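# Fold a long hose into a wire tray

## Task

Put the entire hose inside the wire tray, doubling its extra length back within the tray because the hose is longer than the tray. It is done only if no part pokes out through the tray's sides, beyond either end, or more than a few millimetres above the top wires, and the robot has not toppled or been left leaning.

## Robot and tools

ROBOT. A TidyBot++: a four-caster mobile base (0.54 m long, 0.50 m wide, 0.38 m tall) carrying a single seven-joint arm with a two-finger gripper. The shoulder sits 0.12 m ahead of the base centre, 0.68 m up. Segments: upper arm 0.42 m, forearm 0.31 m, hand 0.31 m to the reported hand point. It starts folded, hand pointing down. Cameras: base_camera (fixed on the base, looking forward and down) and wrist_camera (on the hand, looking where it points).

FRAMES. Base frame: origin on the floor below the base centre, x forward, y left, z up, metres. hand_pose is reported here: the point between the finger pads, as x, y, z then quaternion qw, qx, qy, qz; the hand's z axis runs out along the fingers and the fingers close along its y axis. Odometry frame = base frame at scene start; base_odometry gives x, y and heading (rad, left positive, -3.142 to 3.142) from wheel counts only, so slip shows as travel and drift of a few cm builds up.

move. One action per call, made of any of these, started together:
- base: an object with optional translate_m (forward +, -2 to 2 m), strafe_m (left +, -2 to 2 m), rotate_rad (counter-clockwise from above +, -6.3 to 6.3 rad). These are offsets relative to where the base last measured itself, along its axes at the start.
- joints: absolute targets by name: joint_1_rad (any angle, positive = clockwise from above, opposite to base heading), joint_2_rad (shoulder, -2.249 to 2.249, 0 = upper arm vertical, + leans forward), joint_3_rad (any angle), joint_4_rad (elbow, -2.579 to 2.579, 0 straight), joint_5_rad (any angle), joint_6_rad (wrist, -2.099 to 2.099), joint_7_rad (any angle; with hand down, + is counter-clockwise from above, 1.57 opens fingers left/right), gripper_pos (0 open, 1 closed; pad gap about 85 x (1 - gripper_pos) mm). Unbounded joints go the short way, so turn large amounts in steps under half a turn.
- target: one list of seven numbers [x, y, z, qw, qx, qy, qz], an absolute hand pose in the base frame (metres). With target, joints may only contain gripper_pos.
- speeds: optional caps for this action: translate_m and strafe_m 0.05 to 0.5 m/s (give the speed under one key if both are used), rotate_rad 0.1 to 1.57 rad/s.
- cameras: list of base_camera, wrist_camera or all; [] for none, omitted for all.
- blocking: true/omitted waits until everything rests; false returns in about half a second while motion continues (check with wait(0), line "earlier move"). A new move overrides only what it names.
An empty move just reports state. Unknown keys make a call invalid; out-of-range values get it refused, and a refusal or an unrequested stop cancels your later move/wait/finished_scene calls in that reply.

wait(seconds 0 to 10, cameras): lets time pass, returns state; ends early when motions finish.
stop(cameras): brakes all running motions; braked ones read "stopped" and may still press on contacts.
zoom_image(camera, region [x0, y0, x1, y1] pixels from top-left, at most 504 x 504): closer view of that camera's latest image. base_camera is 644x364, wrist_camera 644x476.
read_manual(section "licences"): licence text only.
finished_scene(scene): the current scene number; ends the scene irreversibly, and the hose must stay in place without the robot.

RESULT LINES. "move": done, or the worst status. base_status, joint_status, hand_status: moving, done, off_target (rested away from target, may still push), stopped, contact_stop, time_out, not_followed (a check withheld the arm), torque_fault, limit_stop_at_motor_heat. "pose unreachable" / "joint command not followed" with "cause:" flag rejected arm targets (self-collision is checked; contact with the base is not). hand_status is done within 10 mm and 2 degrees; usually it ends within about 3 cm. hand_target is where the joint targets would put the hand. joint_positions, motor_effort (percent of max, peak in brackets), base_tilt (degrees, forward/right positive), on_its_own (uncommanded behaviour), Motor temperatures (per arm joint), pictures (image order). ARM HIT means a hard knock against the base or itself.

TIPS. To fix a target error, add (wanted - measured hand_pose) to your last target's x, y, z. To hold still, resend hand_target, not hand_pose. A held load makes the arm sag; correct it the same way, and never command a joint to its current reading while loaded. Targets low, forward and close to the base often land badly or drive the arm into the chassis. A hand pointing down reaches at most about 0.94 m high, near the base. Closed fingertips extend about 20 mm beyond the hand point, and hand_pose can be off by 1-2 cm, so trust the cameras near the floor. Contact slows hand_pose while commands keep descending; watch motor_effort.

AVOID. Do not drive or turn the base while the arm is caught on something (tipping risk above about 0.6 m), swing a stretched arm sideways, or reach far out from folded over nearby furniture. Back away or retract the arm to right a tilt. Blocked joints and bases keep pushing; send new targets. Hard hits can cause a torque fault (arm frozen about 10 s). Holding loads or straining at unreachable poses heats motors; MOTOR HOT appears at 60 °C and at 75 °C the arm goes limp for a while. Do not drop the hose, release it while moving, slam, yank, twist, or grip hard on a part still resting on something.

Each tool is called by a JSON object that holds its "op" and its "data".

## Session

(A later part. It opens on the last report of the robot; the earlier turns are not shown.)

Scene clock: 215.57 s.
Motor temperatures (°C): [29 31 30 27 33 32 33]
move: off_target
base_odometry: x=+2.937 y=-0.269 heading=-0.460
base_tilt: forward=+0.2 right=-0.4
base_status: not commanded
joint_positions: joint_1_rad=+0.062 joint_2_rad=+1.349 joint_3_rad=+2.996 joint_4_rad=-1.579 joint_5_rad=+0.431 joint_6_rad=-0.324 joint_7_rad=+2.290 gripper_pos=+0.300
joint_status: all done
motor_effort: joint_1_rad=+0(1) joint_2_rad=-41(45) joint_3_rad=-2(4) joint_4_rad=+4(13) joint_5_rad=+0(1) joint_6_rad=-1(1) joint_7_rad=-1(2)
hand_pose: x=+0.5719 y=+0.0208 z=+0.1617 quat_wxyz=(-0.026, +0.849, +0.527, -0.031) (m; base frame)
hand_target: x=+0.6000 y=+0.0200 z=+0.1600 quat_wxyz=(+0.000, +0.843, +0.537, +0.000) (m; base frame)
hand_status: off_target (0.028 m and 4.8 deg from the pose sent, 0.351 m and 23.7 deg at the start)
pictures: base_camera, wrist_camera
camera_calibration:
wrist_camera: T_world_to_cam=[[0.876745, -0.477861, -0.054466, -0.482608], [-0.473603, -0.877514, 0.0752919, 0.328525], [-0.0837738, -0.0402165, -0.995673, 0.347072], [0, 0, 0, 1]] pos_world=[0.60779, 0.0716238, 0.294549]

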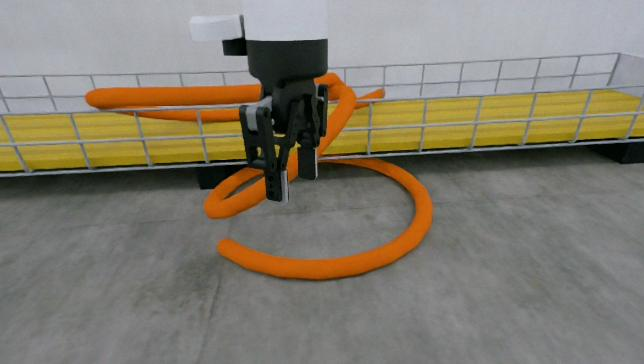

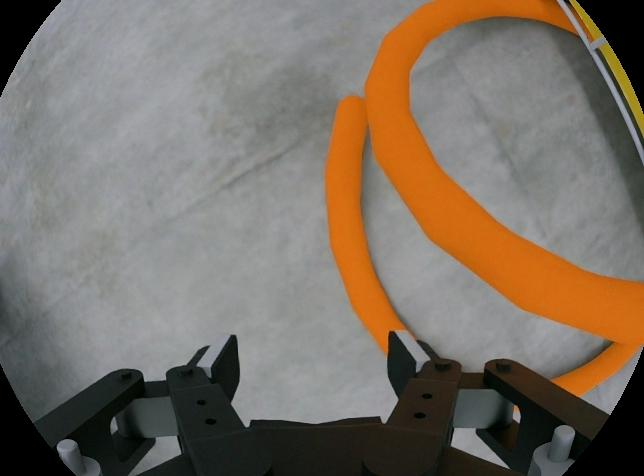

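{"op": "move", "data": {"target": [0.625,0.053,0.10,0,0.843,0.537,0]}}

Scene clock: 218.63 s.
Motor temperatures (°C): [29 31 30 27 33 32 33]
move: off_target
base_odometry: x=+2.937 y=-0.269 heading=-0.460
base_tilt: forward=+0.2 right=-0.4
base_status: not commanded
joint_positions: joint_1_rad=+0.005 joint_2_rad=+1.514 joint_3_rad=+3.002 joint_4_rad=-1.382 joint_5_rad=+0.433 joint_6_rad=-0.321 joint_7_rad=+2.287 gripper_pos=+0.300
joint_status: not commanded
motor_effort: joint_1_rad=-2(2) joint_2_rad=-44(46) joint_3_rad=-5(5) joint_4_rad=+8(9) joint_5_rad=+0(1) joint_6_rad=+3(4) joint_7_rad=+0(1)
hand_pose: x=+0.6009 y=+0.0438 z=+0.0945 quat_wxyz=(-0.015, +0.842, +0.539, -0.018) (m; base frame)
hand_target: x=+0.6250 y=+0.0530 z=+0.1000 quat_wxyz=(+0.000, +0.843, +0.537, +0.000) (m; base frame)
hand_status: off_target (0.026 m and 2.7 deg from the pose sent, 0.088 m and 4.8 deg at the start)
pictures: base_camera, wrist_camera
camera_calibration:
wrist_camera: T_world_to_cam=[[0.890285, -0.454785, -0.0237402, -0.512793], [-0.452734, -0.889498, 0.0618494, 0.356761], [-0.0492451, -0.0443156, -0.997803, 0.263138], [0, 0, 0, 1]] pos_world=[0.631008, 0.0957881, 0.228321]

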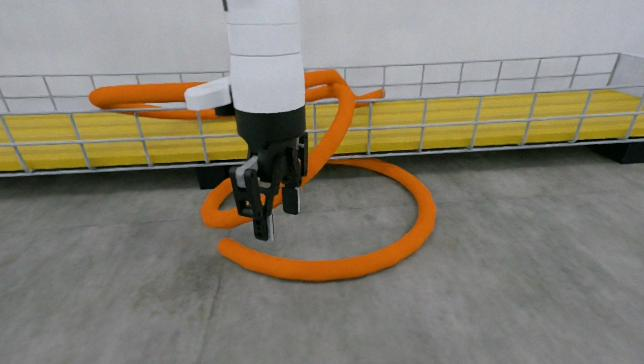

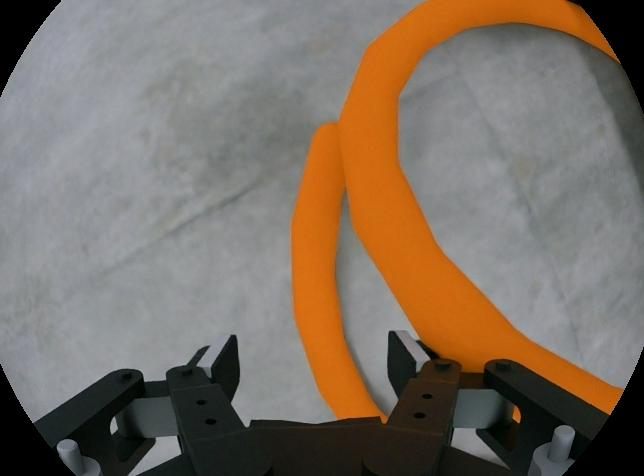

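{"op": "move", "data": {"target": [0.618,0.047,0.055,0,0.749,0.663,0], "cameras": ["wrist_camera"]}}

{"op": "move", "data": {"target": [0.618,0.047,0.03,0,0.749,0.663,0]}}

Scene clock: 221.30 s.
Motor temperatures (°C): [29 31 30 27 33 32 33]
move: off_target
base_odometry: x=+2.937 y=-0.269 heading=-0.460
base_tilt: forward=+0.2 right=-0.3
base_status: not commanded
joint_positions: joint_1_rad=+0.010 joint_2_rad=+1.614 joint_3_rad=+2.989 joint_4_rad=-1.298 joint_5_rad=+0.520 joint_6_rad=-0.321 joint_7_rad=+2.405 gripper_pos=+0.300
joint_status: not commanded
motor_effort: joint_1_rad=+0(3) joint_2_rad=-42(45) joint_3_rad=-2(5) joint_4_rad=+6(10) joint_5_rad=+1(1) joint_6_rad=+1(4) joint_7_rad=+0(1)
hand_pose: x=+0.5955 y=+0.0409 z=+0.0519 quat_wxyz=(-0.014, +0.789, +0.614, -0.021) (m; base frame)
hand_target: x=+0.6180 y=+0.0470 z=+0.0550 quat_wxyz=(+0.000, +0.749, +0.663, +0.000) (m; base frame)
hand_status: off_target (0.024 m and 7.8 deg from the pose sent, 0.043 m and 18.0 deg at the start)
pictures: wrist_camera
camera_calibration:
wrist_camera: T_world_to_cam=[[0.958522, -0.283711, -0.027271, -0.557736], [-0.281508, -0.957344, 0.0651639, 0.255], [-0.0445954, -0.054784, -0.997502, 0.217918], [0, 0, 0, 1]] pos_world=[0.616105, 0.0978253, 0.185547]

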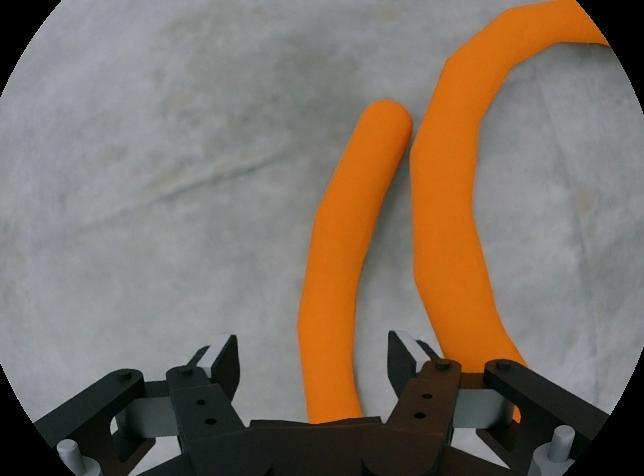

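Scene clock: 222.10 s.
Motor temperatures (°C): [29 31 30 27 33 32 33]
move: off_target
base_odometry: x=+2.937 y=-0.269 heading=-0.460
base_tilt: forward=+0.2 right=-0.3
base_status: not commanded
joint_positions: joint_1_rad=+0.010 joint_2_rad=+1.667 joint_3_rad=+2.989 joint_4_rad=-1.232 joint_5_rad=+0.520 joint_6_rad=-0.321 joint_7_rad=+2.415 gripper_pos=+0.300
joint_status: not commanded
motor_effort: joint_1_rad=+0(1) joint_2_rad=-41(44) joint_3_rad=-3(3) joint_4_rad=+7(8) joint_5_rad=+0(1) joint_6_rad=+1(3) joint_7_rad=-1(1)
hand_pose: x=+0.6017 y=+0.0399 z=+0.0304 quat_wxyz=(-0.010, +0.789, +0.614, -0.017) (m; base frame)
hand_target: x=+0.6180 y=+0.0470 z=+0.0300 quat_wxyz=(+0.000, +0.749, +0.663, +0.000) (m; base frame)
hand_status: off_target (0.018 m and 7.6 deg from the pose sent, 0.032 m and 7.8 deg at the start)
pictures: base_camera, wrist_camera
camera_calibration:
wrist_camera: T_world_to_cam=[[0.958854, -0.283453, -0.0159216, -0.565131], [-0.281994, -0.957406, 0.0620795, 0.257574], [-0.0328401, -0.0550354, -0.997944, 0.189639], [0, 0, 0, 1]] pos_world=[0.62074, 0.0968514, 0.164262]

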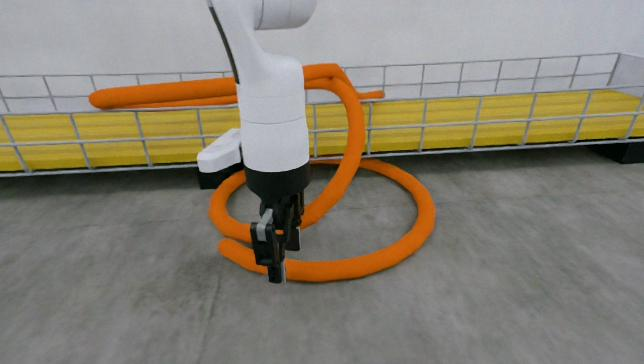

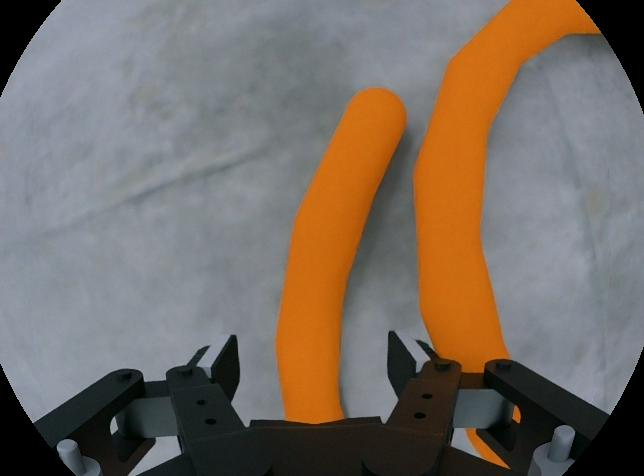

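{"op": "move", "data": {"joints": {"gripper_pos":0.9}, "cameras": []}}

{"op": "move", "data": {"target": [0.52,0.03,0.36,0,0.749,0.663,0]}}

Scene clock: 223.57 s.
Motor temperatures (°C): [29 31 30 27 33 32 33]
move: off_target
base_odometry: x=+2.937 y=-0.269 heading=-0.460
base_tilt: forward=+0.2 right=-0.4
base_status: not commanded
joint_positions: joint_1_rad=+0.010 joint_2_rad=+1.666 joint_3_rad=+2.985 joint_4_rad=-1.226 joint_5_rad=+0.520 joint_6_rad=-0.321 joint_7_rad=+2.415 gripper_pos=+0.772
joint_status: gripper_pos off_target (ended at +0.772, target +0.900)
motor_effort: joint_1_rad=-1(1) joint_2_rad=-37(42) joint_3_rad=-3(3) joint_4_rad=+8(9) joint_5_rad=+0(1) joint_6_rad=+2(4) joint_7_rad=+0(1)
hand_pose: x=+0.6065 y=+0.0418 z=+0.0316 quat_wxyz=(-0.009, +0.789, +0.614, -0.013) (m; base frame)
hand_target: x=+0.6180 y=+0.0470 z=+0.0300 quat_wxyz=(+0.000, +0.749, +0.663, +0.000) (m; base frame)
hand_status: not commanded
pictures: none
No camera images: "cameras" was empty.

Scene clock: 225.70 s.
Motor temperatures (°C): [29 31 30 27 33 32 33]
move: off_target
base_odometry: x=+2.937 y=-0.269 heading=-0.460
base_tilt: forward=+0.2 right=-0.4
base_status: not commanded
joint_positions: joint_1_rad=+0.093 joint_2_rad=+0.897 joint_3_rad=+2.890 joint_4_rad=-1.995 joint_5_rad=+0.520 joint_6_rad=-0.321 joint_7_rad=+2.415 gripper_pos=+0.772
joint_status: not commanded
motor_effort: joint_1_rad=+1(1) joint_2_rad=-37(48) joint_3_rad=-2(4) joint_4_rad=+5(7) joint_5_rad=+0(1) joint_6_rad=-1(3) joint_7_rad=-1(2)
hand_pose: x=+0.5174 y=+0.0463 z=+0.3384 quat_wxyz=(-0.020, +0.761, +0.648, +0.006) (m; base frame)
hand_target: x=+0.5200 y=+0.0300 z=+0.3600 quat_wxyz=(+0.000, +0.749, +0.663, +0.000) (m; base frame)
hand_status: off_target (0.027 m and 3.2 deg from the pose sent, 0.340 m and 7.5 deg at the start)
pictures: base_camera, wrist_camera
camera_calibration:
wrist_camera: T_world_to_cam=[[0.980048, -0.198728, -0.00351313, -0.496629], [-0.198661, -0.979968, 0.0140256, 0.195003], [-0.00623003, -0.0130478, -0.999895, 0.479498], [0, 0, 0, 1]] pos_world=[0.528447, 0.0986589, 0.474968]

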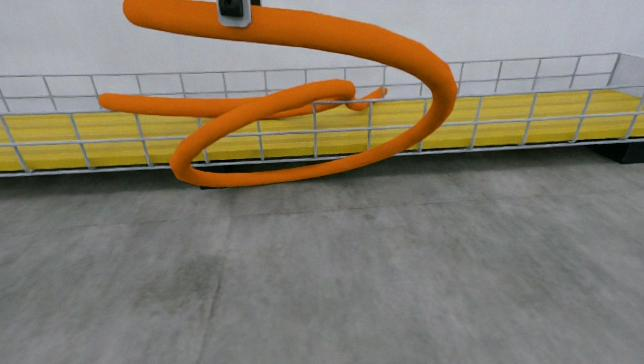

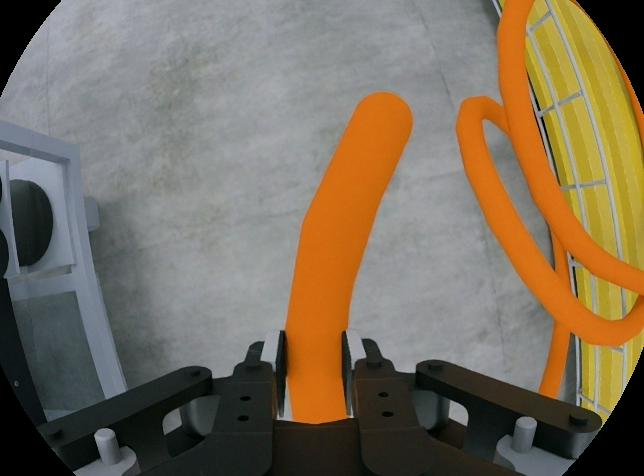

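{"op": "move", "data": {"base": {"strafe_m":-0.6,"translate_m":0.1}, "target": [0.58,0.0,0.45,0,0.70,0.714,0], "speeds": {"strafe_m":0.2}}}

Scene clock: 232.80 s.
Motor temperatures (°C): [29 31 30 27 33 32 33]
move: off_target
base_odometry: x=+2.760 y=-0.851 heading=-0.460
base_tilt: forward=+0.2 right=-0.3
base_status: done
joint_positions: joint_1_rad=+0.228 joint_2_rad=+0.789 joint_3_rad=+2.767 joint_4_rad=-1.799 joint_5_rad=+0.445 joint_6_rad=-0.651 joint_7_rad=+2.775 gripper_pos=+0.785
joint_status: not commanded
motor_effort: joint_1_rad=+3(4) joint_2_rad=-40(41) joint_3_rad=-1(3) joint_4_rad=+13(14) joint_5_rad=+2(2) joint_6_rad=+0(1) joint_7_rad=-2(2)
hand_pose: x=+0.5746 y=+0.0082 z=+0.4181 quat_wxyz=(-0.004, +0.692, +0.721, -0.005) (m; base frame)
hand_target: x=+0.5800 y=+0.0000 z=+0.4500 quat_wxyz=(+0.000, +0.700, +0.714, +0.000) (m; base frame)
hand_status: off_target (0.033 m and 1.4 deg from the pose sent, 0.136 m and 10.6 deg at the start)
pictures: base_camera, wrist_camera
camera_calibration:
wrist_camera: T_world_to_cam=[[0.999965, 0.00135472, 0.00826618, -0.577959], [0.000950784, -0.998814, 0.0486758, 0.0389655], [0.00832232, -0.0486663, -0.99878, 0.550542], [0, 0, 0, 1]] pos_world=[0.57332, 0.0664951, 0.552751]

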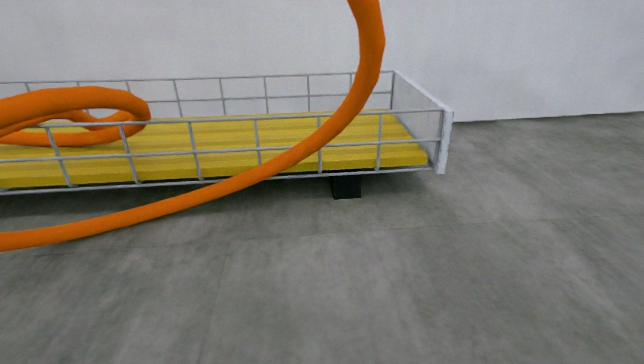

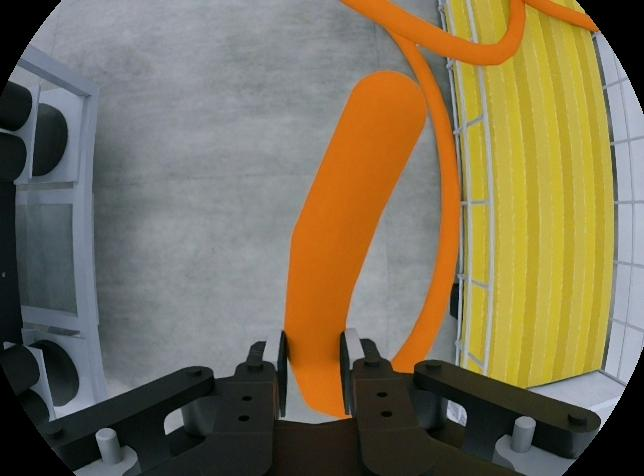

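{"op": "move", "data": {"base": {"strafe_m":-0.3}, "target": [0.56,0.0,0.45,0,0.05,0.9987,0], "speeds": {"strafe_m":0.15}, "cameras": ["base_camera"]}}

{"op": "move", "data": {"target": [0.60,0.0,0.45,0,-0.64,0.768,0]}}

Scene clock: 237.67 s.
Motor temperatures (°C): [29 31 30 27 33 32 33]
move: off_target
base_odometry: x=+2.626 y=-1.120 heading=-0.460
base_tilt: forward=+0.2 right=-0.3
base_status: done
joint_positions: joint_1_rad=+0.429 joint_2_rad=+0.790 joint_3_rad=+2.476 joint_4_rad=-1.838 joint_5_rad=+0.605 joint_6_rad=-0.715 joint_7_rad=+3.941 gripper_pos=+0.785
joint_status: not commanded
motor_effort: joint_1_rad=+1(5) joint_2_rad=-36(42) joint_3_rad=-7(8) joint_4_rad=+12(14) joint_5_rad=+0(2) joint_6_rad=+0(1) joint_7_rad=+0(2)
hand_pose: x=+0.5640 y=+0.0243 z=+0.4455 quat_wxyz=(-0.001, +0.109, +0.993, +0.036) (m; base frame)
hand_target: x=+0.5600 y=+0.0000 z=+0.4500 quat_wxyz=(+0.000, +0.050, +0.999, +0.000) (m; base frame)
hand_status: off_target (0.025 m and 8.0 deg from the pose sent, 0.036 m and 81.9 deg at the start)
pictures: base_camera

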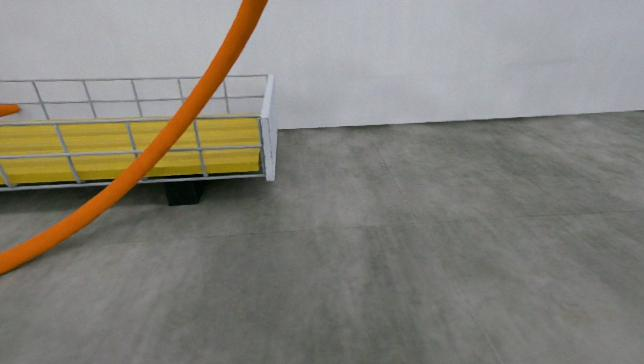

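Scene clock: 240.90 s.
Motor temperatures (°C): [29 31 30 27 33 32 33]
move: off_target
base_odometry: x=+2.626 y=-1.120 heading=-0.460
base_tilt: forward=+0.2 right=-0.4
base_status: not commanded
joint_positions: joint_1_rad=-0.255 joint_2_rad=+0.790 joint_3_rad=+3.549 joint_4_rad=-1.737 joint_5_rad=-0.349 joint_6_rad=-0.715 joint_7_rad=+6.388 gripper_pos=+0.785
joint_status: not commanded
motor_effort: joint_1_rad=+0(2) joint_2_rad=-38(39) joint_3_rad=+5(7) joint_4_rad=+10(12) joint_5_rad=+3(3) joint_6_rad=-2(4) joint_7_rad=+1(2)
hand_pose: x=+0.5922 y=-0.0188 z=+0.4251 quat_wxyz=(-0.029, -0.629, +0.777, -0.014) (m; base frame)
hand_target: x=+0.6000 y=+0.0000 z=+0.4500 quat_wxyz=(+0.000, -0.640, +0.768, +0.000) (m; base frame)
hand_status: off_target (0.032 m and 4.0 deg from the pose sent, 0.044 m and 92.2 deg at the start)
pictures: base_camera, wrist_camera
camera_calibration:
wrist_camera: T_world_to_cam=[[-0.968014, 0.248661, 0.0334091, 0.56381], [0.248256, 0.968565, -0.0158366, -0.0704769], [-0.0362968, -0.00703605, -0.999316, 0.583513], [0, 0, 0, 1]] pos_world=[0.584452, -0.0678304, 0.563161]

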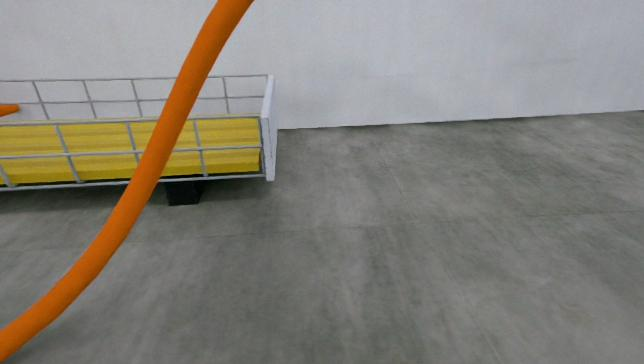

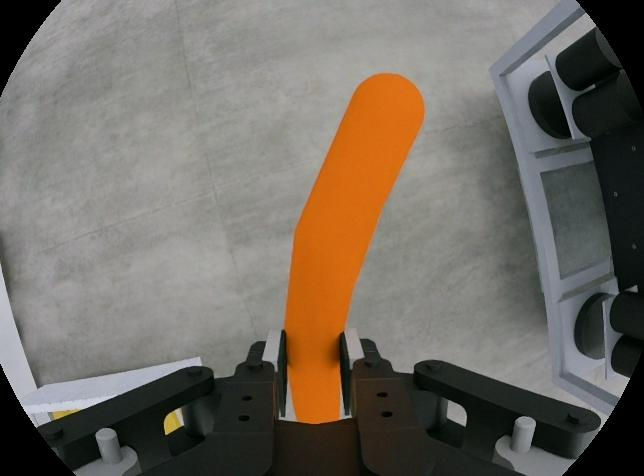

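{"op": "move", "data": {"base": {"strafe_m":-0.45,"translate_m":0.2}, "target": [0.66,0.02,0.45,0,-0.66,0.75,0], "speeds": {"strafe_m":0.15}}}

Scene clock: 245.97 s.
Motor temperatures (°C): [29 31 30 27 33 32 33]
move: off_target
base_odometry: x=+2.606 y=-1.612 heading=-0.461
base_tilt: forward=+0.2 right=-0.3
base_status: done
joint_positions: joint_1_rad=-0.262 joint_2_rad=+0.843 joint_3_rad=+3.534 joint_4_rad=-1.505 joint_5_rad=-0.351 joint_6_rad=-0.822 joint_7_rad=+6.390 gripper_pos=+0.785
joint_status: not commanded
motor_effort: joint_1_rad=+1(3) joint_2_rad=-44(45) joint_3_rad=+7(8) joint_4_rad=+14(15) joint_5_rad=+3(4) joint_6_rad=-1(2) joint_7_rad=+1(2)
hand_pose: x=+0.6704 y=+0.0097 z=+0.4444 quat_wxyz=(+0.004, -0.659, +0.752, -0.027) (m; base frame)
hand_target: x=+0.6600 y=+0.0200 z=+0.4500 quat_wxyz=(+0.000, -0.661, +0.751, +0.000) (m; base frame)
hand_status: off_target (0.016 m and 3.1 deg from the pose sent, 0.082 m and 6.0 deg at the start)
pictures: base_camera, wrist_camera
camera_calibration:
wrist_camera: T_world_to_cam=[[-0.984919, 0.171115, -0.0255712, 0.670045], [0.17067, 0.98515, 0.0187219, -0.0806234], [0.0283951, 0.0140754, -0.999498, 0.562299], [0, 0, 0, 1]] pos_world=[0.657734, -0.0431435, 0.58066]

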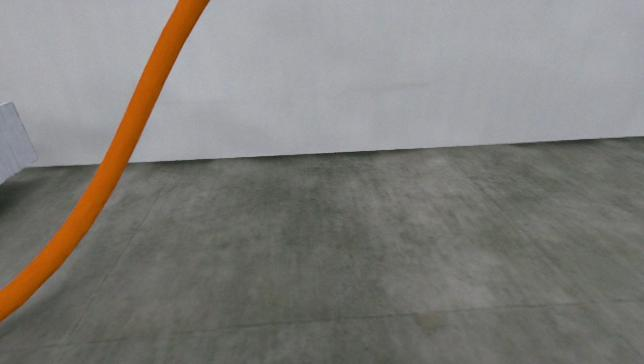

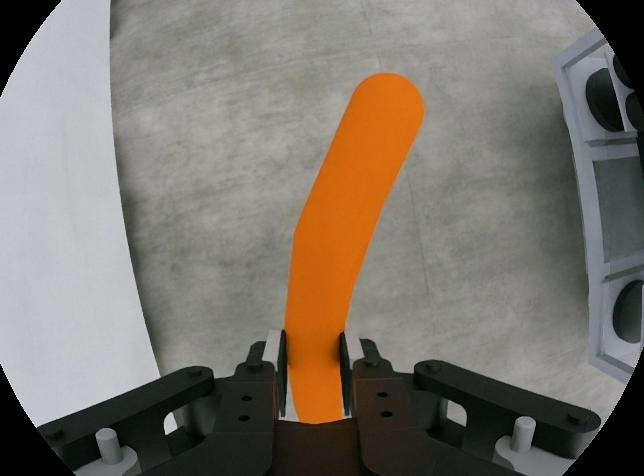

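{"op": "move", "data": {"base": {"strafe_m":-0.2}, "target": [0.68,0.0,0.45,0,-0.68,0.735,0], "speeds": {"strafe_m":0.1}}}

Scene clock: 249.80 s.
Motor temperatures (°C): [29 31 30 27 33 32 33]
move: off_target
base_odometry: x=+2.517 y=-1.792 heading=-0.461
base_tilt: forward=+0.2 right=-0.4
base_status: done
joint_positions: joint_1_rad=-0.207 joint_2_rad=+0.875 joint_3_rad=+3.515 joint_4_rad=-1.421 joint_5_rad=-0.351 joint_6_rad=-0.861 joint_7_rad=+6.408 gripper_pos=+0.785
joint_status: not commanded
motor_effort: joint_1_rad=+1(4) joint_2_rad=-45(46) joint_3_rad=+6(9) joint_4_rad=+14(15) joint_5_rad=+3(3) joint_6_rad=-1(1) joint_7_rad=+1(2)
hand_pose: x=+0.6934 y=-0.0048 z=+0.4450 quat_wxyz=(+0.011, -0.658, +0.753, -0.024) (m; base frame)
hand_target: x=+0.6800 y=+0.0000 z=+0.4500 quat_wxyz=(+0.000, -0.679, +0.734, +0.000) (m; base frame)
hand_status: off_target (0.015 m and 4.5 deg from the pose sent, 0.015 m and 4.4 deg at the start)
pictures: base_camera, wrist_camera
camera_calibration:
wrist_camera: T_world_to_cam=[[-0.984349, 0.17337, -0.0316113, 0.697522], [0.172316, 0.984473, 0.0334764, -0.0780379], [0.0369243, 0.0275054, -0.998939, 0.556383], [0, 0, 0, 1]] pos_world=[0.679508, -0.0594066, 0.580454]

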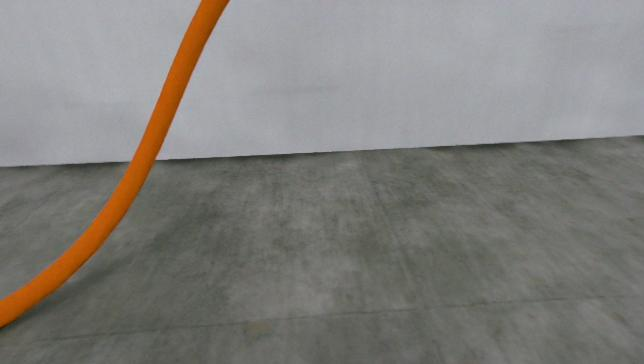

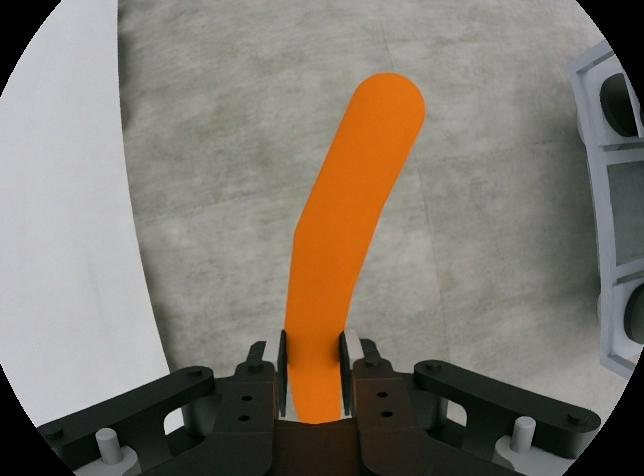

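{"op": "move", "data": {"base": {"strafe_m":-0.25}, "target": [0.60,0.05,0.55,0,-0.68,0.735,0], "speeds": {"strafe_m":0.1}}}

Scene clock: 253.60 s.
Motor temperatures (°C): [29 31 30 27 33 32 33]
move: off_target
base_odometry: x=+2.406 y=-2.016 heading=-0.460
base_tilt: forward=+0.2 right=-0.4
base_status: done
joint_positions: joint_1_rad=-0.350 joint_2_rad=+0.622 joint_3_rad=+3.517 joint_4_rad=-1.607 joint_5_rad=-0.338 joint_6_rad=-0.924 joint_7_rad=+6.372 gripper_pos=+0.786
joint_status: not commanded
motor_effort: joint_1_rad=+1(4) joint_2_rad=-39(48) joint_3_rad=+6(8) joint_4_rad=+16(16) joint_5_rad=+2(3) joint_6_rad=-2(2) joint_7_rad=+2(2)
hand_pose: x=+0.6240 y=+0.0739 z=+0.5309 quat_wxyz=(+0.036, -0.682, +0.730, +0.004) (m; base frame)
hand_target: x=+0.6000 y=+0.0500 z=+0.5500 quat_wxyz=(+0.000, -0.679, +0.734, +0.000) (m; base frame)
hand_status: off_target (0.039 m and 4.2 deg from the pose sent, 0.151 m and 4.5 deg at the start)
pictures: base_camera, wrist_camera
camera_calibration:
wrist_camera: T_world_to_cam=[[-0.994031, 0.107198, -0.0202805, 0.623133], [0.104481, 0.988872, 0.105901, -0.142846], [0.0314071, 0.10315, -0.99417, 0.637965], [0, 0, 0, 1]] pos_world=[0.614302, 0.00865204, 0.662011]

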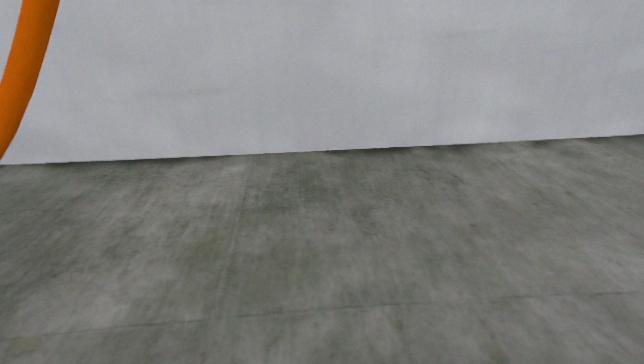

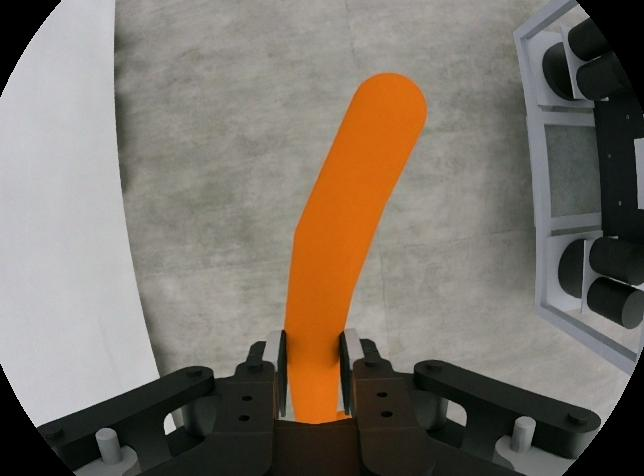

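{"op": "move", "data": {"base": {"rotate_rad":0.35}, "joints": {"joint_1_rad":0.0}, "cameras": []}}

{"op": "move", "data": {"base": {"rotate_rad":0.35}, "joints": {"joint_1_rad":0.35}}}

Scene clock: 256.83 s.
Motor temperatures (°C): [29 31 30 27 33 32 33]
move: done
base_odometry: x=+2.406 y=-2.016 heading=-0.111
base_tilt: forward=+0.2 right=-0.4
base_status: done
joint_positions: joint_1_rad=-0.008 joint_2_rad=+0.622 joint_3_rad=+3.521 joint_4_rad=-1.607 joint_5_rad=-0.334 joint_6_rad=-0.925 joint_7_rad=+6.372 gripper_pos=+0.786
joint_status: all done
motor_effort: joint_1_rad=+1(6) joint_2_rad=-39(41) joint_3_rad=+5(7) joint_4_rad=+16(16) joint_5_rad=+2(3) joint_6_rad=-2(3) joint_7_rad=+1(2)
hand_pose: x=+0.6184 y=-0.1021 z=+0.5310 quat_wxyz=(+0.034, -0.548, +0.836, -0.003) (m; base frame)
hand_target: x=+0.5878 y=-0.1185 z=+0.5500 quat_wxyz=(+0.000, -0.540, +0.841, +0.000) (m; base frame)
hand_status: not commanded
pictures: none
No camera images: "cameras" was empty.

Scene clock: 258.33 s.
Motor temperatures (°C): [29 31 30 27 33 32 33]
move: done
base_odometry: x=+2.406 y=-2.016 heading=+0.237
base_tilt: forward=+0.2 right=-0.4
base_status: done
joint_positions: joint_1_rad=+0.342 joint_2_rad=+0.622 joint_3_rad=+3.522 joint_4_rad=-1.607 joint_5_rad=-0.333 joint_6_rad=-0.925 joint_7_rad=+6.372 gripper_pos=+0.786
joint_status: all done
motor_effort: joint_1_rad=+1(5) joint_2_rad=-39(40) joint_3_rad=+5(7) joint_4_rad=+15(16) joint_5_rad=+2(3) joint_6_rad=-2(3) joint_7_rad=+1(2)
hand_pose: x=+0.5522 y=-0.2681 z=+0.5311 quat_wxyz=(+0.032, -0.394, +0.919, -0.009) (m; base frame)
hand_target: x=+0.5188 y=-0.2721 z=+0.5500 quat_wxyz=(+0.000, -0.386, +0.923, +0.000) (m; base frame)
hand_status: not commanded
pictures: base_camera, wrist_camera
camera_calibration:
wrist_camera: T_world_to_cam=[[-0.695852, 0.717919, -0.0195563, 0.587171], [0.71316, 0.693943, 0.0992249, -0.208783], [0.0848064, 0.0550991, -0.994873, 0.633611], [0, 0, 0, 1]] pos_world=[0.503746, -0.311569, 0.662562]

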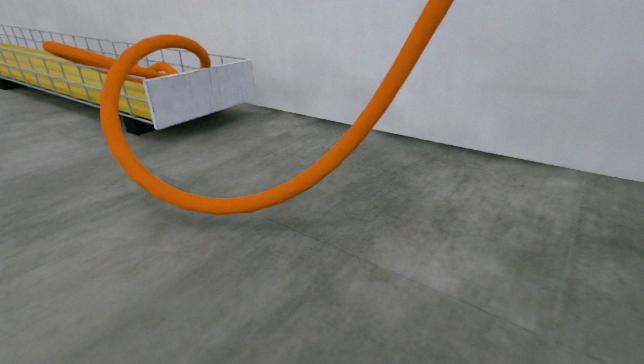

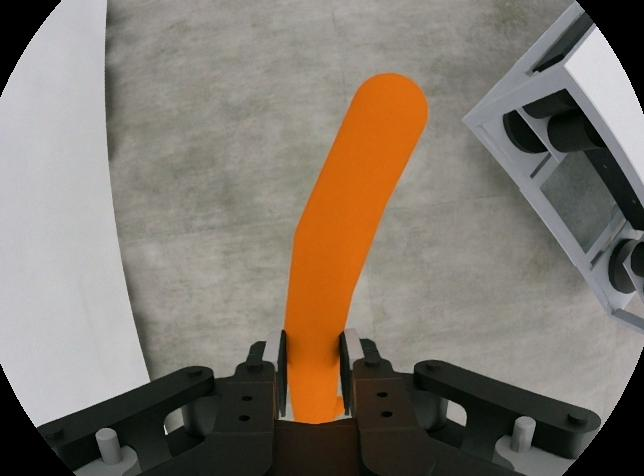

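{"op": "move", "data": {"base": {"rotate_rad":-0.35}, "joints": {"joint_1_rad":0.0}, "cameras": []}}

{"op": "move", "data": {"base": {"rotate_rad":-0.35}, "joints": {"joint_1_rad":-0.35}, "cameras": []}}

{"op": "move", "data": {"base": {"strafe_m":0.4}, "target": [0.56,0.05,0.45,0,0,1,0], "speeds": {"strafe_m":0.2}}}

Scene clock: 262.70 s.
Motor temperatures (°C): [29 31 30 27 33 32 33]
move: done
base_odometry: x=+2.406 y=-2.016 heading=-0.111
base_tilt: forward=+0.2 right=-0.3
base_status: done
joint_positions: joint_1_rad=-0.003 joint_2_rad=+0.622 joint_3_rad=+3.525 joint_4_rad=-1.607 joint_5_rad=-0.331 joint_6_rad=-0.927 joint_7_rad=+6.372 gripper_pos=+0.786
joint_status: all done
motor_effort: joint_1_rad=+1(5) joint_2_rad=-38(40) joint_3_rad=+4(7) joint_4_rad=+15(16) joint_5_rad=+2(3) joint_6_rad=-2(2) joint_7_rad=+1(2)
hand_pose: x=+0.6163 y=-0.1077 z=+0.5311 quat_wxyz=(+0.031, -0.545, +0.838, -0.004) (m; base frame)
hand_target: x=+0.5878 y=-0.1185 z=+0.5500 quat_wxyz=(+0.000, -0.540, +0.841, +0.000) (m; base frame)
hand_status: not commanded
pictures: none
No camera images: "cameras" was empty.

Scene clock: 264.20 s.
Motor temperatures (°C): [29 31 30 27 33 32 33]
move: done
base_odometry: x=+2.406 y=-2.016 heading=-0.459
base_tilt: forward=+0.2 right=-0.4
base_status: done
joint_positions: joint_1_rad=-0.353 joint_2_rad=+0.622 joint_3_rad=+3.526 joint_4_rad=-1.608 joint_5_rad=-0.331 joint_6_rad=-0.927 joint_7_rad=+6.372 gripper_pos=+0.786
joint_status: all done
motor_effort: joint_1_rad=+1(4) joint_2_rad=-38(40) joint_3_rad=+5(8) joint_4_rad=+16(16) joint_5_rad=+2(3) joint_6_rad=-2(2) joint_7_rad=+2(2)
hand_pose: x=+0.6226 y=+0.0694 z=+0.5310 quat_wxyz=(+0.031, -0.683, +0.730, +0.002) (m; base frame)
hand_target: x=+0.6001 y=+0.0494 z=+0.5500 quat_wxyz=(+0.000, -0.679, +0.734, +0.000) (m; base frame)
hand_status: not commanded
pictures: none
No camera images: "cameras" was empty.

Scene clock: 267.03 s.
Motor temperatures (°C): [29 31 30 27 33 32 33]
move: off_target
base_odometry: x=+2.583 y=-1.657 heading=-0.460
base_tilt: forward=+0.2 right=-0.4
base_status: done
joint_positions: joint_1_rad=-0.585 joint_2_rad=+0.759 joint_3_rad=+3.850 joint_4_rad=-1.859 joint_5_rad=-0.619 joint_6_rad=-0.850 joint_7_rad=+5.295 gripper_pos=+0.786
joint_status: not commanded
motor_effort: joint_1_rad=+0(3) joint_2_rad=-35(40) joint_3_rad=+8(10) joint_4_rad=+11(16) joint_5_rad=+1(3) joint_6_rad=-1(2) joint_7_rad=-1(2)
hand_pose: x=+0.5371 y=+0.0517 z=+0.4487 quat_wxyz=(-0.041, -0.066, +0.997, -0.004) (m; base frame)
hand_target: x=+0.5600 y=+0.0500 z=+0.4500 quat_wxyz=(+0.000, +0.000, +1.000, +0.000) (m; base frame)
hand_status: off_target (0.023 m and 8.9 deg from the pose sent, 0.104 m and 86.2 deg at the start)
pictures: base_camera, wrist_camera
camera_calibration:
wrist_camera: T_world_to_cam=[[-0.0906255, 0.995786, 0.0140447, -0.0090387], [0.995249, 0.0910627, -0.0344649, -0.472133], [-0.0355987, 0.0108546, -0.999307, 0.604278], [0, 0, 0, 1]] pos_world=[0.490582, 0.0454351, 0.587714]

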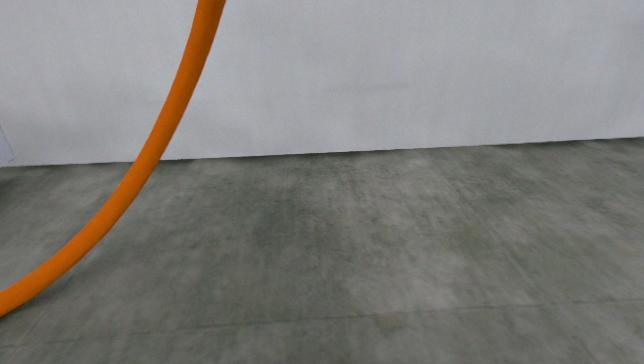

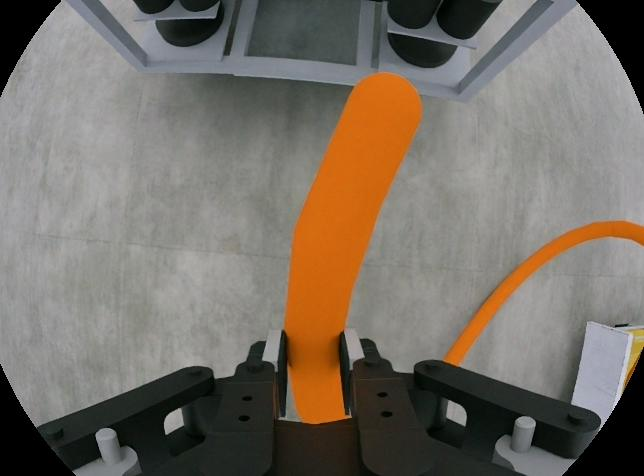

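{"op": "move", "data": {"base": {"strafe_m":0.5}, "target": [0.54,0.05,0.45,0,0.70,0.714,0], "speeds": {"strafe_m":0.2}}}

Scene clock: 271.37 s.
Motor temperatures (°C): [29 31 30 27 33 32 33]
move: off_target
base_odometry: x=+2.806 y=-1.209 heading=-0.462
base_tilt: forward=+0.2 right=-0.4
base_status: done
joint_positions: joint_1_rad=+0.130 joint_2_rad=+0.731 joint_3_rad=+2.780 joint_4_rad=-1.898 joint_5_rad=+0.316 joint_6_rad=-0.701 joint_7_rad=+2.747 gripper_pos=+0.786
joint_status: not commanded
motor_effort: joint_1_rad=+0(3) joint_2_rad=-35(37) joint_3_rad=-3(9) joint_4_rad=+11(12) joint_5_rad=+0(1) joint_6_rad=+0(2) joint_7_rad=-2(2)
hand_pose: x=+0.5055 y=+0.0558 z=+0.4285 quat_wxyz=(-0.053, +0.697, +0.714, -0.040) (m; base frame)
hand_target: x=+0.5400 y=+0.0500 z=+0.4500 quat_wxyz=(+0.000, +0.700, +0.714, +0.000) (m; base frame)
hand_status: off_target (0.041 m and 7.6 deg from the pose sent, 0.004 m and 96.5 deg at the start)
pictures: base_camera, wrist_camera
camera_calibration:
wrist_camera: T_world_to_cam=[[0.993688, -0.0151495, -0.111148, -0.453751], [-0.0115677, -0.999395, 0.0327995, 0.0992116], [-0.111578, -0.0313067, -0.993262, 0.621135], [0, 0, 0, 1]] pos_world=[0.52134, 0.111723, 0.563262]

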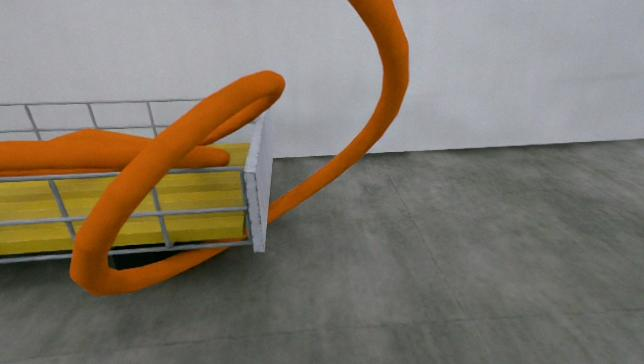

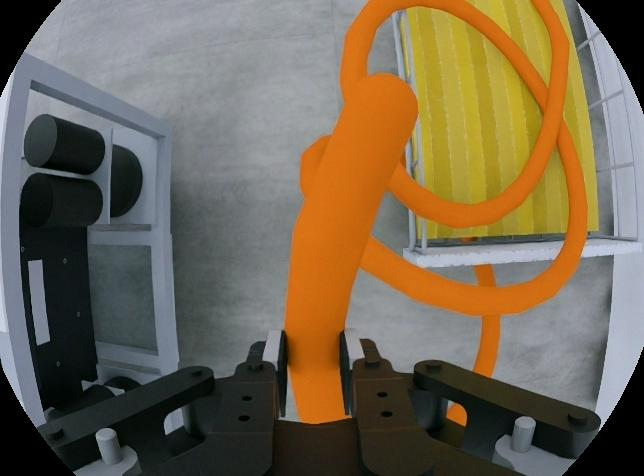

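{"op": "zoom_image", "data": {"camera": "wrist_camera", "region": [280, 0, 644, 440]}}

{"op": "zoom_image", "data": {"camera": "base_camera", "region": [0, 40, 440, 320]}}

Scaled by 1.145.

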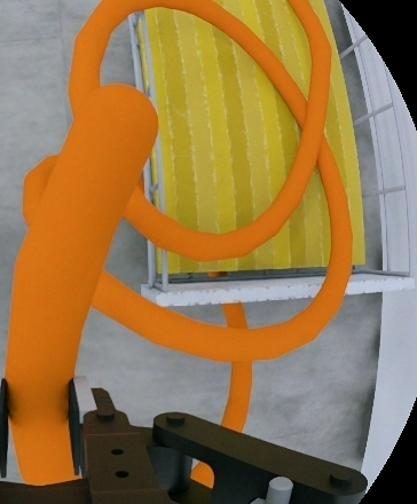

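Scaled by 1.145.

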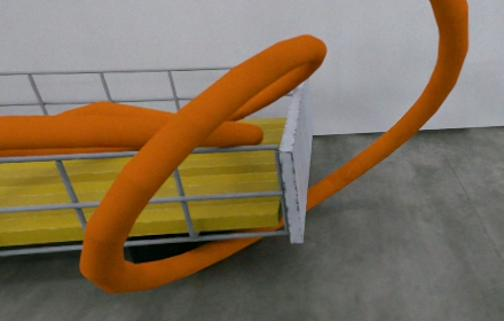

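{"op": "move", "data": {"target": [0.56,0.05,0.15,0,0.70,0.714,0], "cameras": ["base_camera"]}}

{"op": "move", "data": {"target": [0.575,0.05,0.045,0,0.70,0.714,0]}}

Scene clock: 280.53 s.
Motor temperatures (°C): [29 31 30 27 33 32 33]
move: off_target
base_odometry: x=+2.806 y=-1.209 heading=-0.462
base_tilt: forward=+0.2 right=-0.4
base_status: not commanded
joint_positions: joint_1_rad=-0.020 joint_2_rad=+1.361 joint_3_rad=+3.038 joint_4_rad=-1.706 joint_5_rad=+0.664 joint_6_rad=-0.224 joint_7_rad=+2.425 gripper_pos=+0.786
joint_status: not commanded
motor_effort: joint_1_rad=-1(2) joint_2_rad=-40(43) joint_3_rad=-3(5) joint_4_rad=+4(11) joint_5_rad=+0(1) joint_6_rad=+2(2) joint_7_rad=-1(2)
hand_pose: x=+0.5214 y=+0.0294 z=+0.1495 quat_wxyz=(-0.020, +0.710, +0.702, -0.050) (m; base frame)
hand_target: x=+0.5600 y=+0.0500 z=+0.1500 quat_wxyz=(+0.000, +0.700, +0.714, +0.000) (m; base frame)
hand_status: off_target (0.044 m and 6.4 deg from the pose sent, 0.284 m and 7.6 deg at the start)
pictures: base_camera

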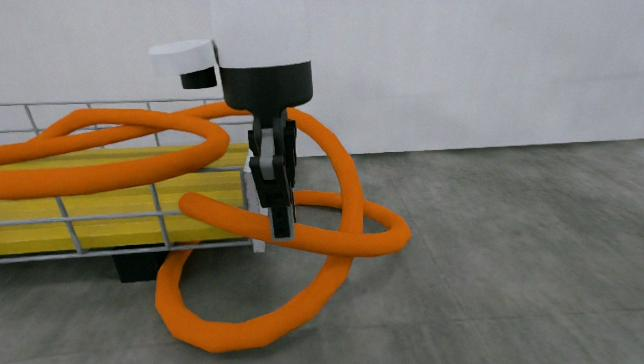

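Scene clock: 281.87 s.
Motor temperatures (°C): [29 31 30 27 33 32 33]
move: off_target
base_odometry: x=+2.806 y=-1.209 heading=-0.462
base_tilt: forward=+0.2 right=-0.4
base_status: not commanded
joint_positions: joint_1_rad=-0.023 joint_2_rad=+1.570 joint_3_rad=+3.045 joint_4_rad=-1.464 joint_5_rad=+0.665 joint_6_rad=-0.224 joint_7_rad=+2.424 gripper_pos=+0.786
joint_status: not commanded
motor_effort: joint_1_rad=+0(3) joint_2_rad=-36(41) joint_3_rad=-3(6) joint_4_rad=+10(10) joint_5_rad=+1(1) joint_6_rad=+6(7) joint_7_rad=+0(1)
hand_pose: x=+0.5513 y=+0.0286 z=+0.0621 quat_wxyz=(-0.008, +0.718, +0.695, -0.039) (m; base frame)
hand_target: x=+0.5750 y=+0.0500 z=+0.0450 quat_wxyz=(+0.000, +0.700, +0.714, +0.000) (m; base frame)
hand_status: off_target (0.036 m and 5.5 deg from the pose sent, 0.119 m and 6.4 deg at the start)
pictures: base_camera, wrist_camera
camera_calibration:
wrist_camera: T_world_to_cam=[[0.996277, -0.0739732, -0.0442689, -0.544291], [-0.069575, -0.99316, 0.093773, 0.112532], [-0.0509028, -0.0903439, -0.994609, 0.229752], [0, 0, 0, 1]] pos_world=[0.561789, 0.0922563, 0.193866]

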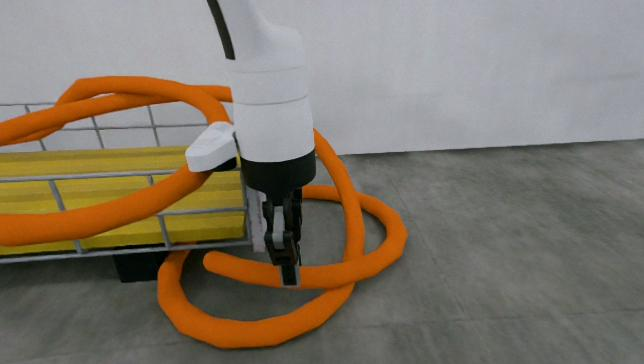

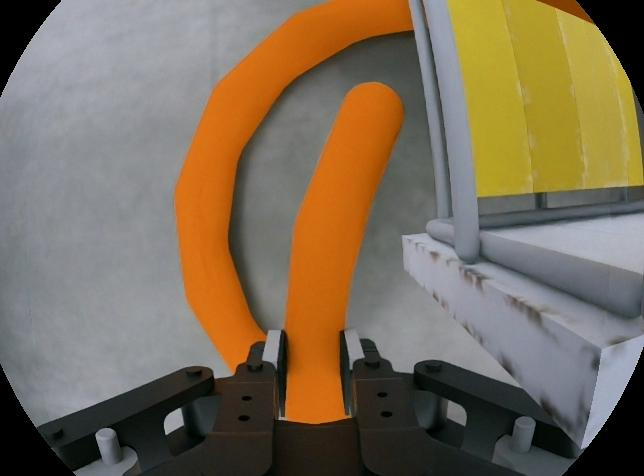

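{"op": "move", "data": {"target": [0.50,0.03,0.45,0,0.70,0.714,0], "cameras": []}}

{"op": "move", "data": {"base": {"strafe_m":-0.3}, "target": [0.50,0.03,0.50,0,0,1,0], "cameras": []}}

{"op": "move", "data": {"target": [0.50,0.0,0.50,0,-0.70,0.714,0]}}

{"op": "move", "data": {"target": [0.50,0.0,0.50,0,-1,0,0]}}

Scene clock: 286.83 s.
Motor temperatures (°C): [29 31 30 27 33 32 33]
move: off_target
base_odometry: x=+2.806 y=-1.209 heading=-0.462
base_tilt: forward=+0.2 right=-0.4
base_status: not commanded
joint_positions: joint_1_rad=+0.184 joint_2_rad=+0.689 joint_3_rad=+2.768 joint_4_rad=-2.043 joint_5_rad=+0.510 joint_6_rad=-0.497 joint_7_rad=+2.609 gripper_pos=+0.786
joint_status: not commanded
motor_effort: joint_1_rad=+1(3) joint_2_rad=-36(52) joint_3_rad=-3(7) joint_4_rad=+10(11) joint_5_rad=+0(1) joint_6_rad=+0(7) joint_7_rad=-1(2)
hand_pose: x=+0.5061 y=+0.0324 z=+0.4222 quat_wxyz=(+0.001, +0.695, +0.719, +0.001) (m; base frame)
hand_target: x=+0.5000 y=+0.0300 z=+0.4500 quat_wxyz=(+0.000, +0.700, +0.714, +0.000) (m; base frame)
hand_status: off_target (0.029 m and 0.8 deg from the pose sent, 0.391 m and 5.5 deg at the start)
pictures: none
No camera images: "cameras" was empty.

Scene clock: 289.00 s.
Motor temperatures (°C): [29 31 30 27 33 32 33]
move: off_target
base_odometry: x=+2.672 y=-1.478 heading=-0.463
base_tilt: forward=+0.2 right=-0.3
base_status: done
joint_positions: joint_1_rad=+0.474 joint_2_rad=+0.675 joint_3_rad=+2.370 joint_4_rad=-2.009 joint_5_rad=+0.551 joint_6_rad=-0.731 joint_7_rad=+3.970 gripper_pos=+0.786
joint_status: not commanded
motor_effort: joint_1_rad=+0(3) joint_2_rad=-31(38) joint_3_rad=-7(10) joint_4_rad=+11(11) joint_5_rad=-2(3) joint_6_rad=-2(2) joint_7_rad=+0(1)
hand_pose: x=+0.4869 y=+0.0494 z=+0.4746 quat_wxyz=(-0.030, +0.061, +0.997, +0.041) (m; base frame)
hand_target: x=+0.5000 y=+0.0300 z=+0.5000 quat_wxyz=(+0.000, +0.000, +1.000, +0.000) (m; base frame)
hand_status: off_target (0.034 m and 9.1 deg from the pose sent, 0.078 m and 88.1 deg at the start)
pictures: none
No camera images: "cameras" was empty.

Scene clock: 292.33 s.
Motor temperatures (°C): [29 31 30 27 33 32 33]
move: off_target
base_odometry: x=+2.672 y=-1.478 heading=-0.463
base_tilt: forward=+0.2 right=-0.4
base_status: not commanded
joint_positions: joint_1_rad=-0.295 joint_2_rad=+0.542 joint_3_rad=+3.542 joint_4_rad=-2.015 joint_5_rad=-0.233 joint_6_rad=-0.731 joint_7_rad=+6.502 gripper_pos=+0.786
joint_status: not commanded
motor_effort: joint_1_rad=+0(1) joint_2_rad=-31(34) joint_3_rad=+4(9) joint_4_rad=+11(11) joint_5_rad=+3(3) joint_6_rad=-3(7) joint_7_rad=+0(1)
hand_pose: x=+0.4799 y=-0.0093 z=+0.4796 quat_wxyz=(-0.050, -0.697, +0.715, +0.019) (m; base frame)
hand_target: x=+0.5000 y=+0.0000 z=+0.5000 quat_wxyz=(+0.000, -0.700, +0.714, +0.000) (m; base frame)
hand_status: off_target (0.030 m and 6.1 deg from the pose sent, 0.057 m and 96.0 deg at the start)
pictures: base_camera, wrist_camera
camera_calibration:
wrist_camera: T_world_to_cam=[[-0.99087, 0.0691108, 0.115759, 0.420672], [0.0694208, 0.997587, -0.00135668, 0.0282622], [-0.115573, 0.00669179, -0.993276, 0.669246], [0, 0, 0, 1]] pos_world=[0.492216, -0.0617454, 0.616088]

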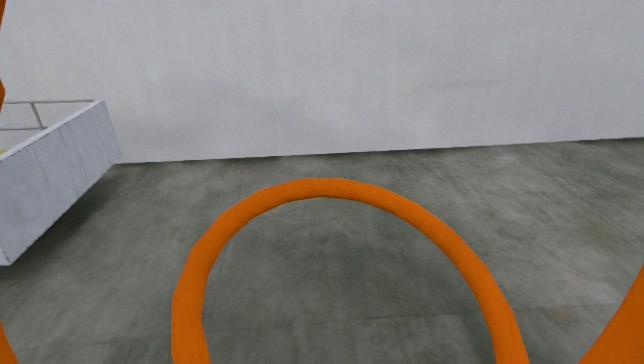

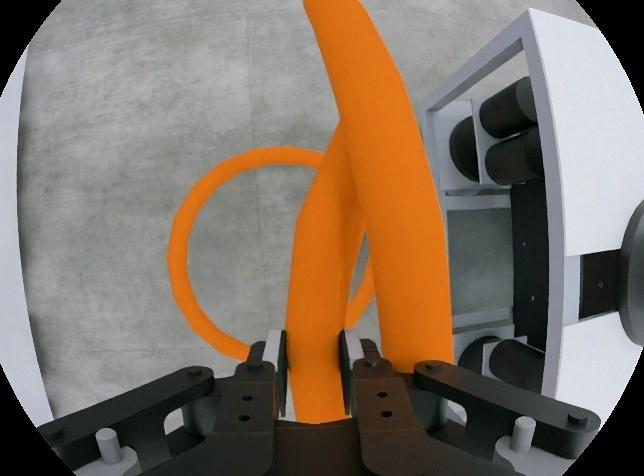

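Scene clock: 294.43 s.
Motor temperatures (°C): [29 31 30 27 33 32 33]
move: off_target
base_odometry: x=+2.672 y=-1.478 heading=-0.463
base_tilt: forward=+0.2 right=-0.3
base_status: not commanded
joint_positions: joint_1_rad=-0.021 joint_2_rad=+0.519 joint_3_rad=+3.172 joint_4_rad=-2.015 joint_5_rad=-0.091 joint_6_rad=-0.706 joint_7_rad=+7.800 gripper_pos=+0.786
joint_status: not commanded
motor_effort: joint_1_rad=-1(1) joint_2_rad=-33(34) joint_3_rad=+0(5) joint_4_rad=+11(12) joint_5_rad=+1(3) joint_6_rad=-2(4) joint_7_rad=+0(2)
hand_pose: x=+0.4775 y=+0.0146 z=+0.4794 quat_wxyz=(+0.019, -0.996, +0.066, +0.049) (m; base frame)
hand_target: x=+0.5000 y=+0.0000 z=+0.5000 quat_wxyz=(+0.000, -1.000, +0.000, +0.000) (m; base frame)
hand_status: off_target (0.034 m and 9.7 deg from the pose sent, 0.030 m and 91.7 deg at the start)
pictures: base_camera, wrist_camera
camera_calibration:
wrist_camera: T_world_to_cam=[[-0.170193, -0.985387, -0.00684169, 0.0989654], [-0.974608, 0.167298, 0.148829, 0.443209], [-0.145509, 0.0319976, -0.988839, 0.680404], [0, 0, 0, 1]] pos_world=[0.547803, 0.00159996, 0.607525]

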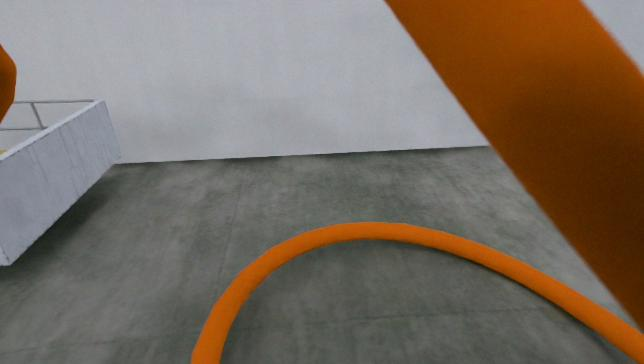

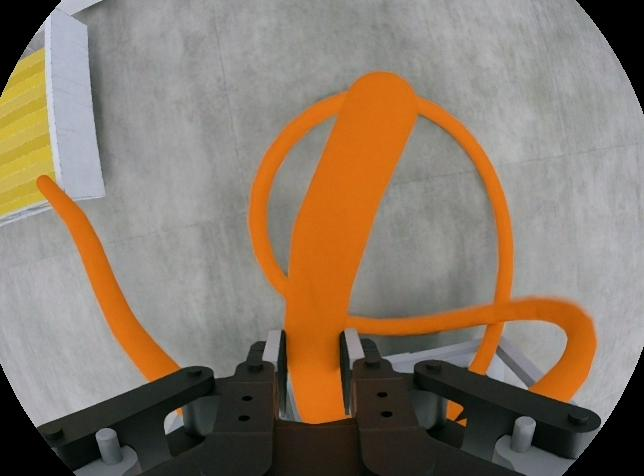

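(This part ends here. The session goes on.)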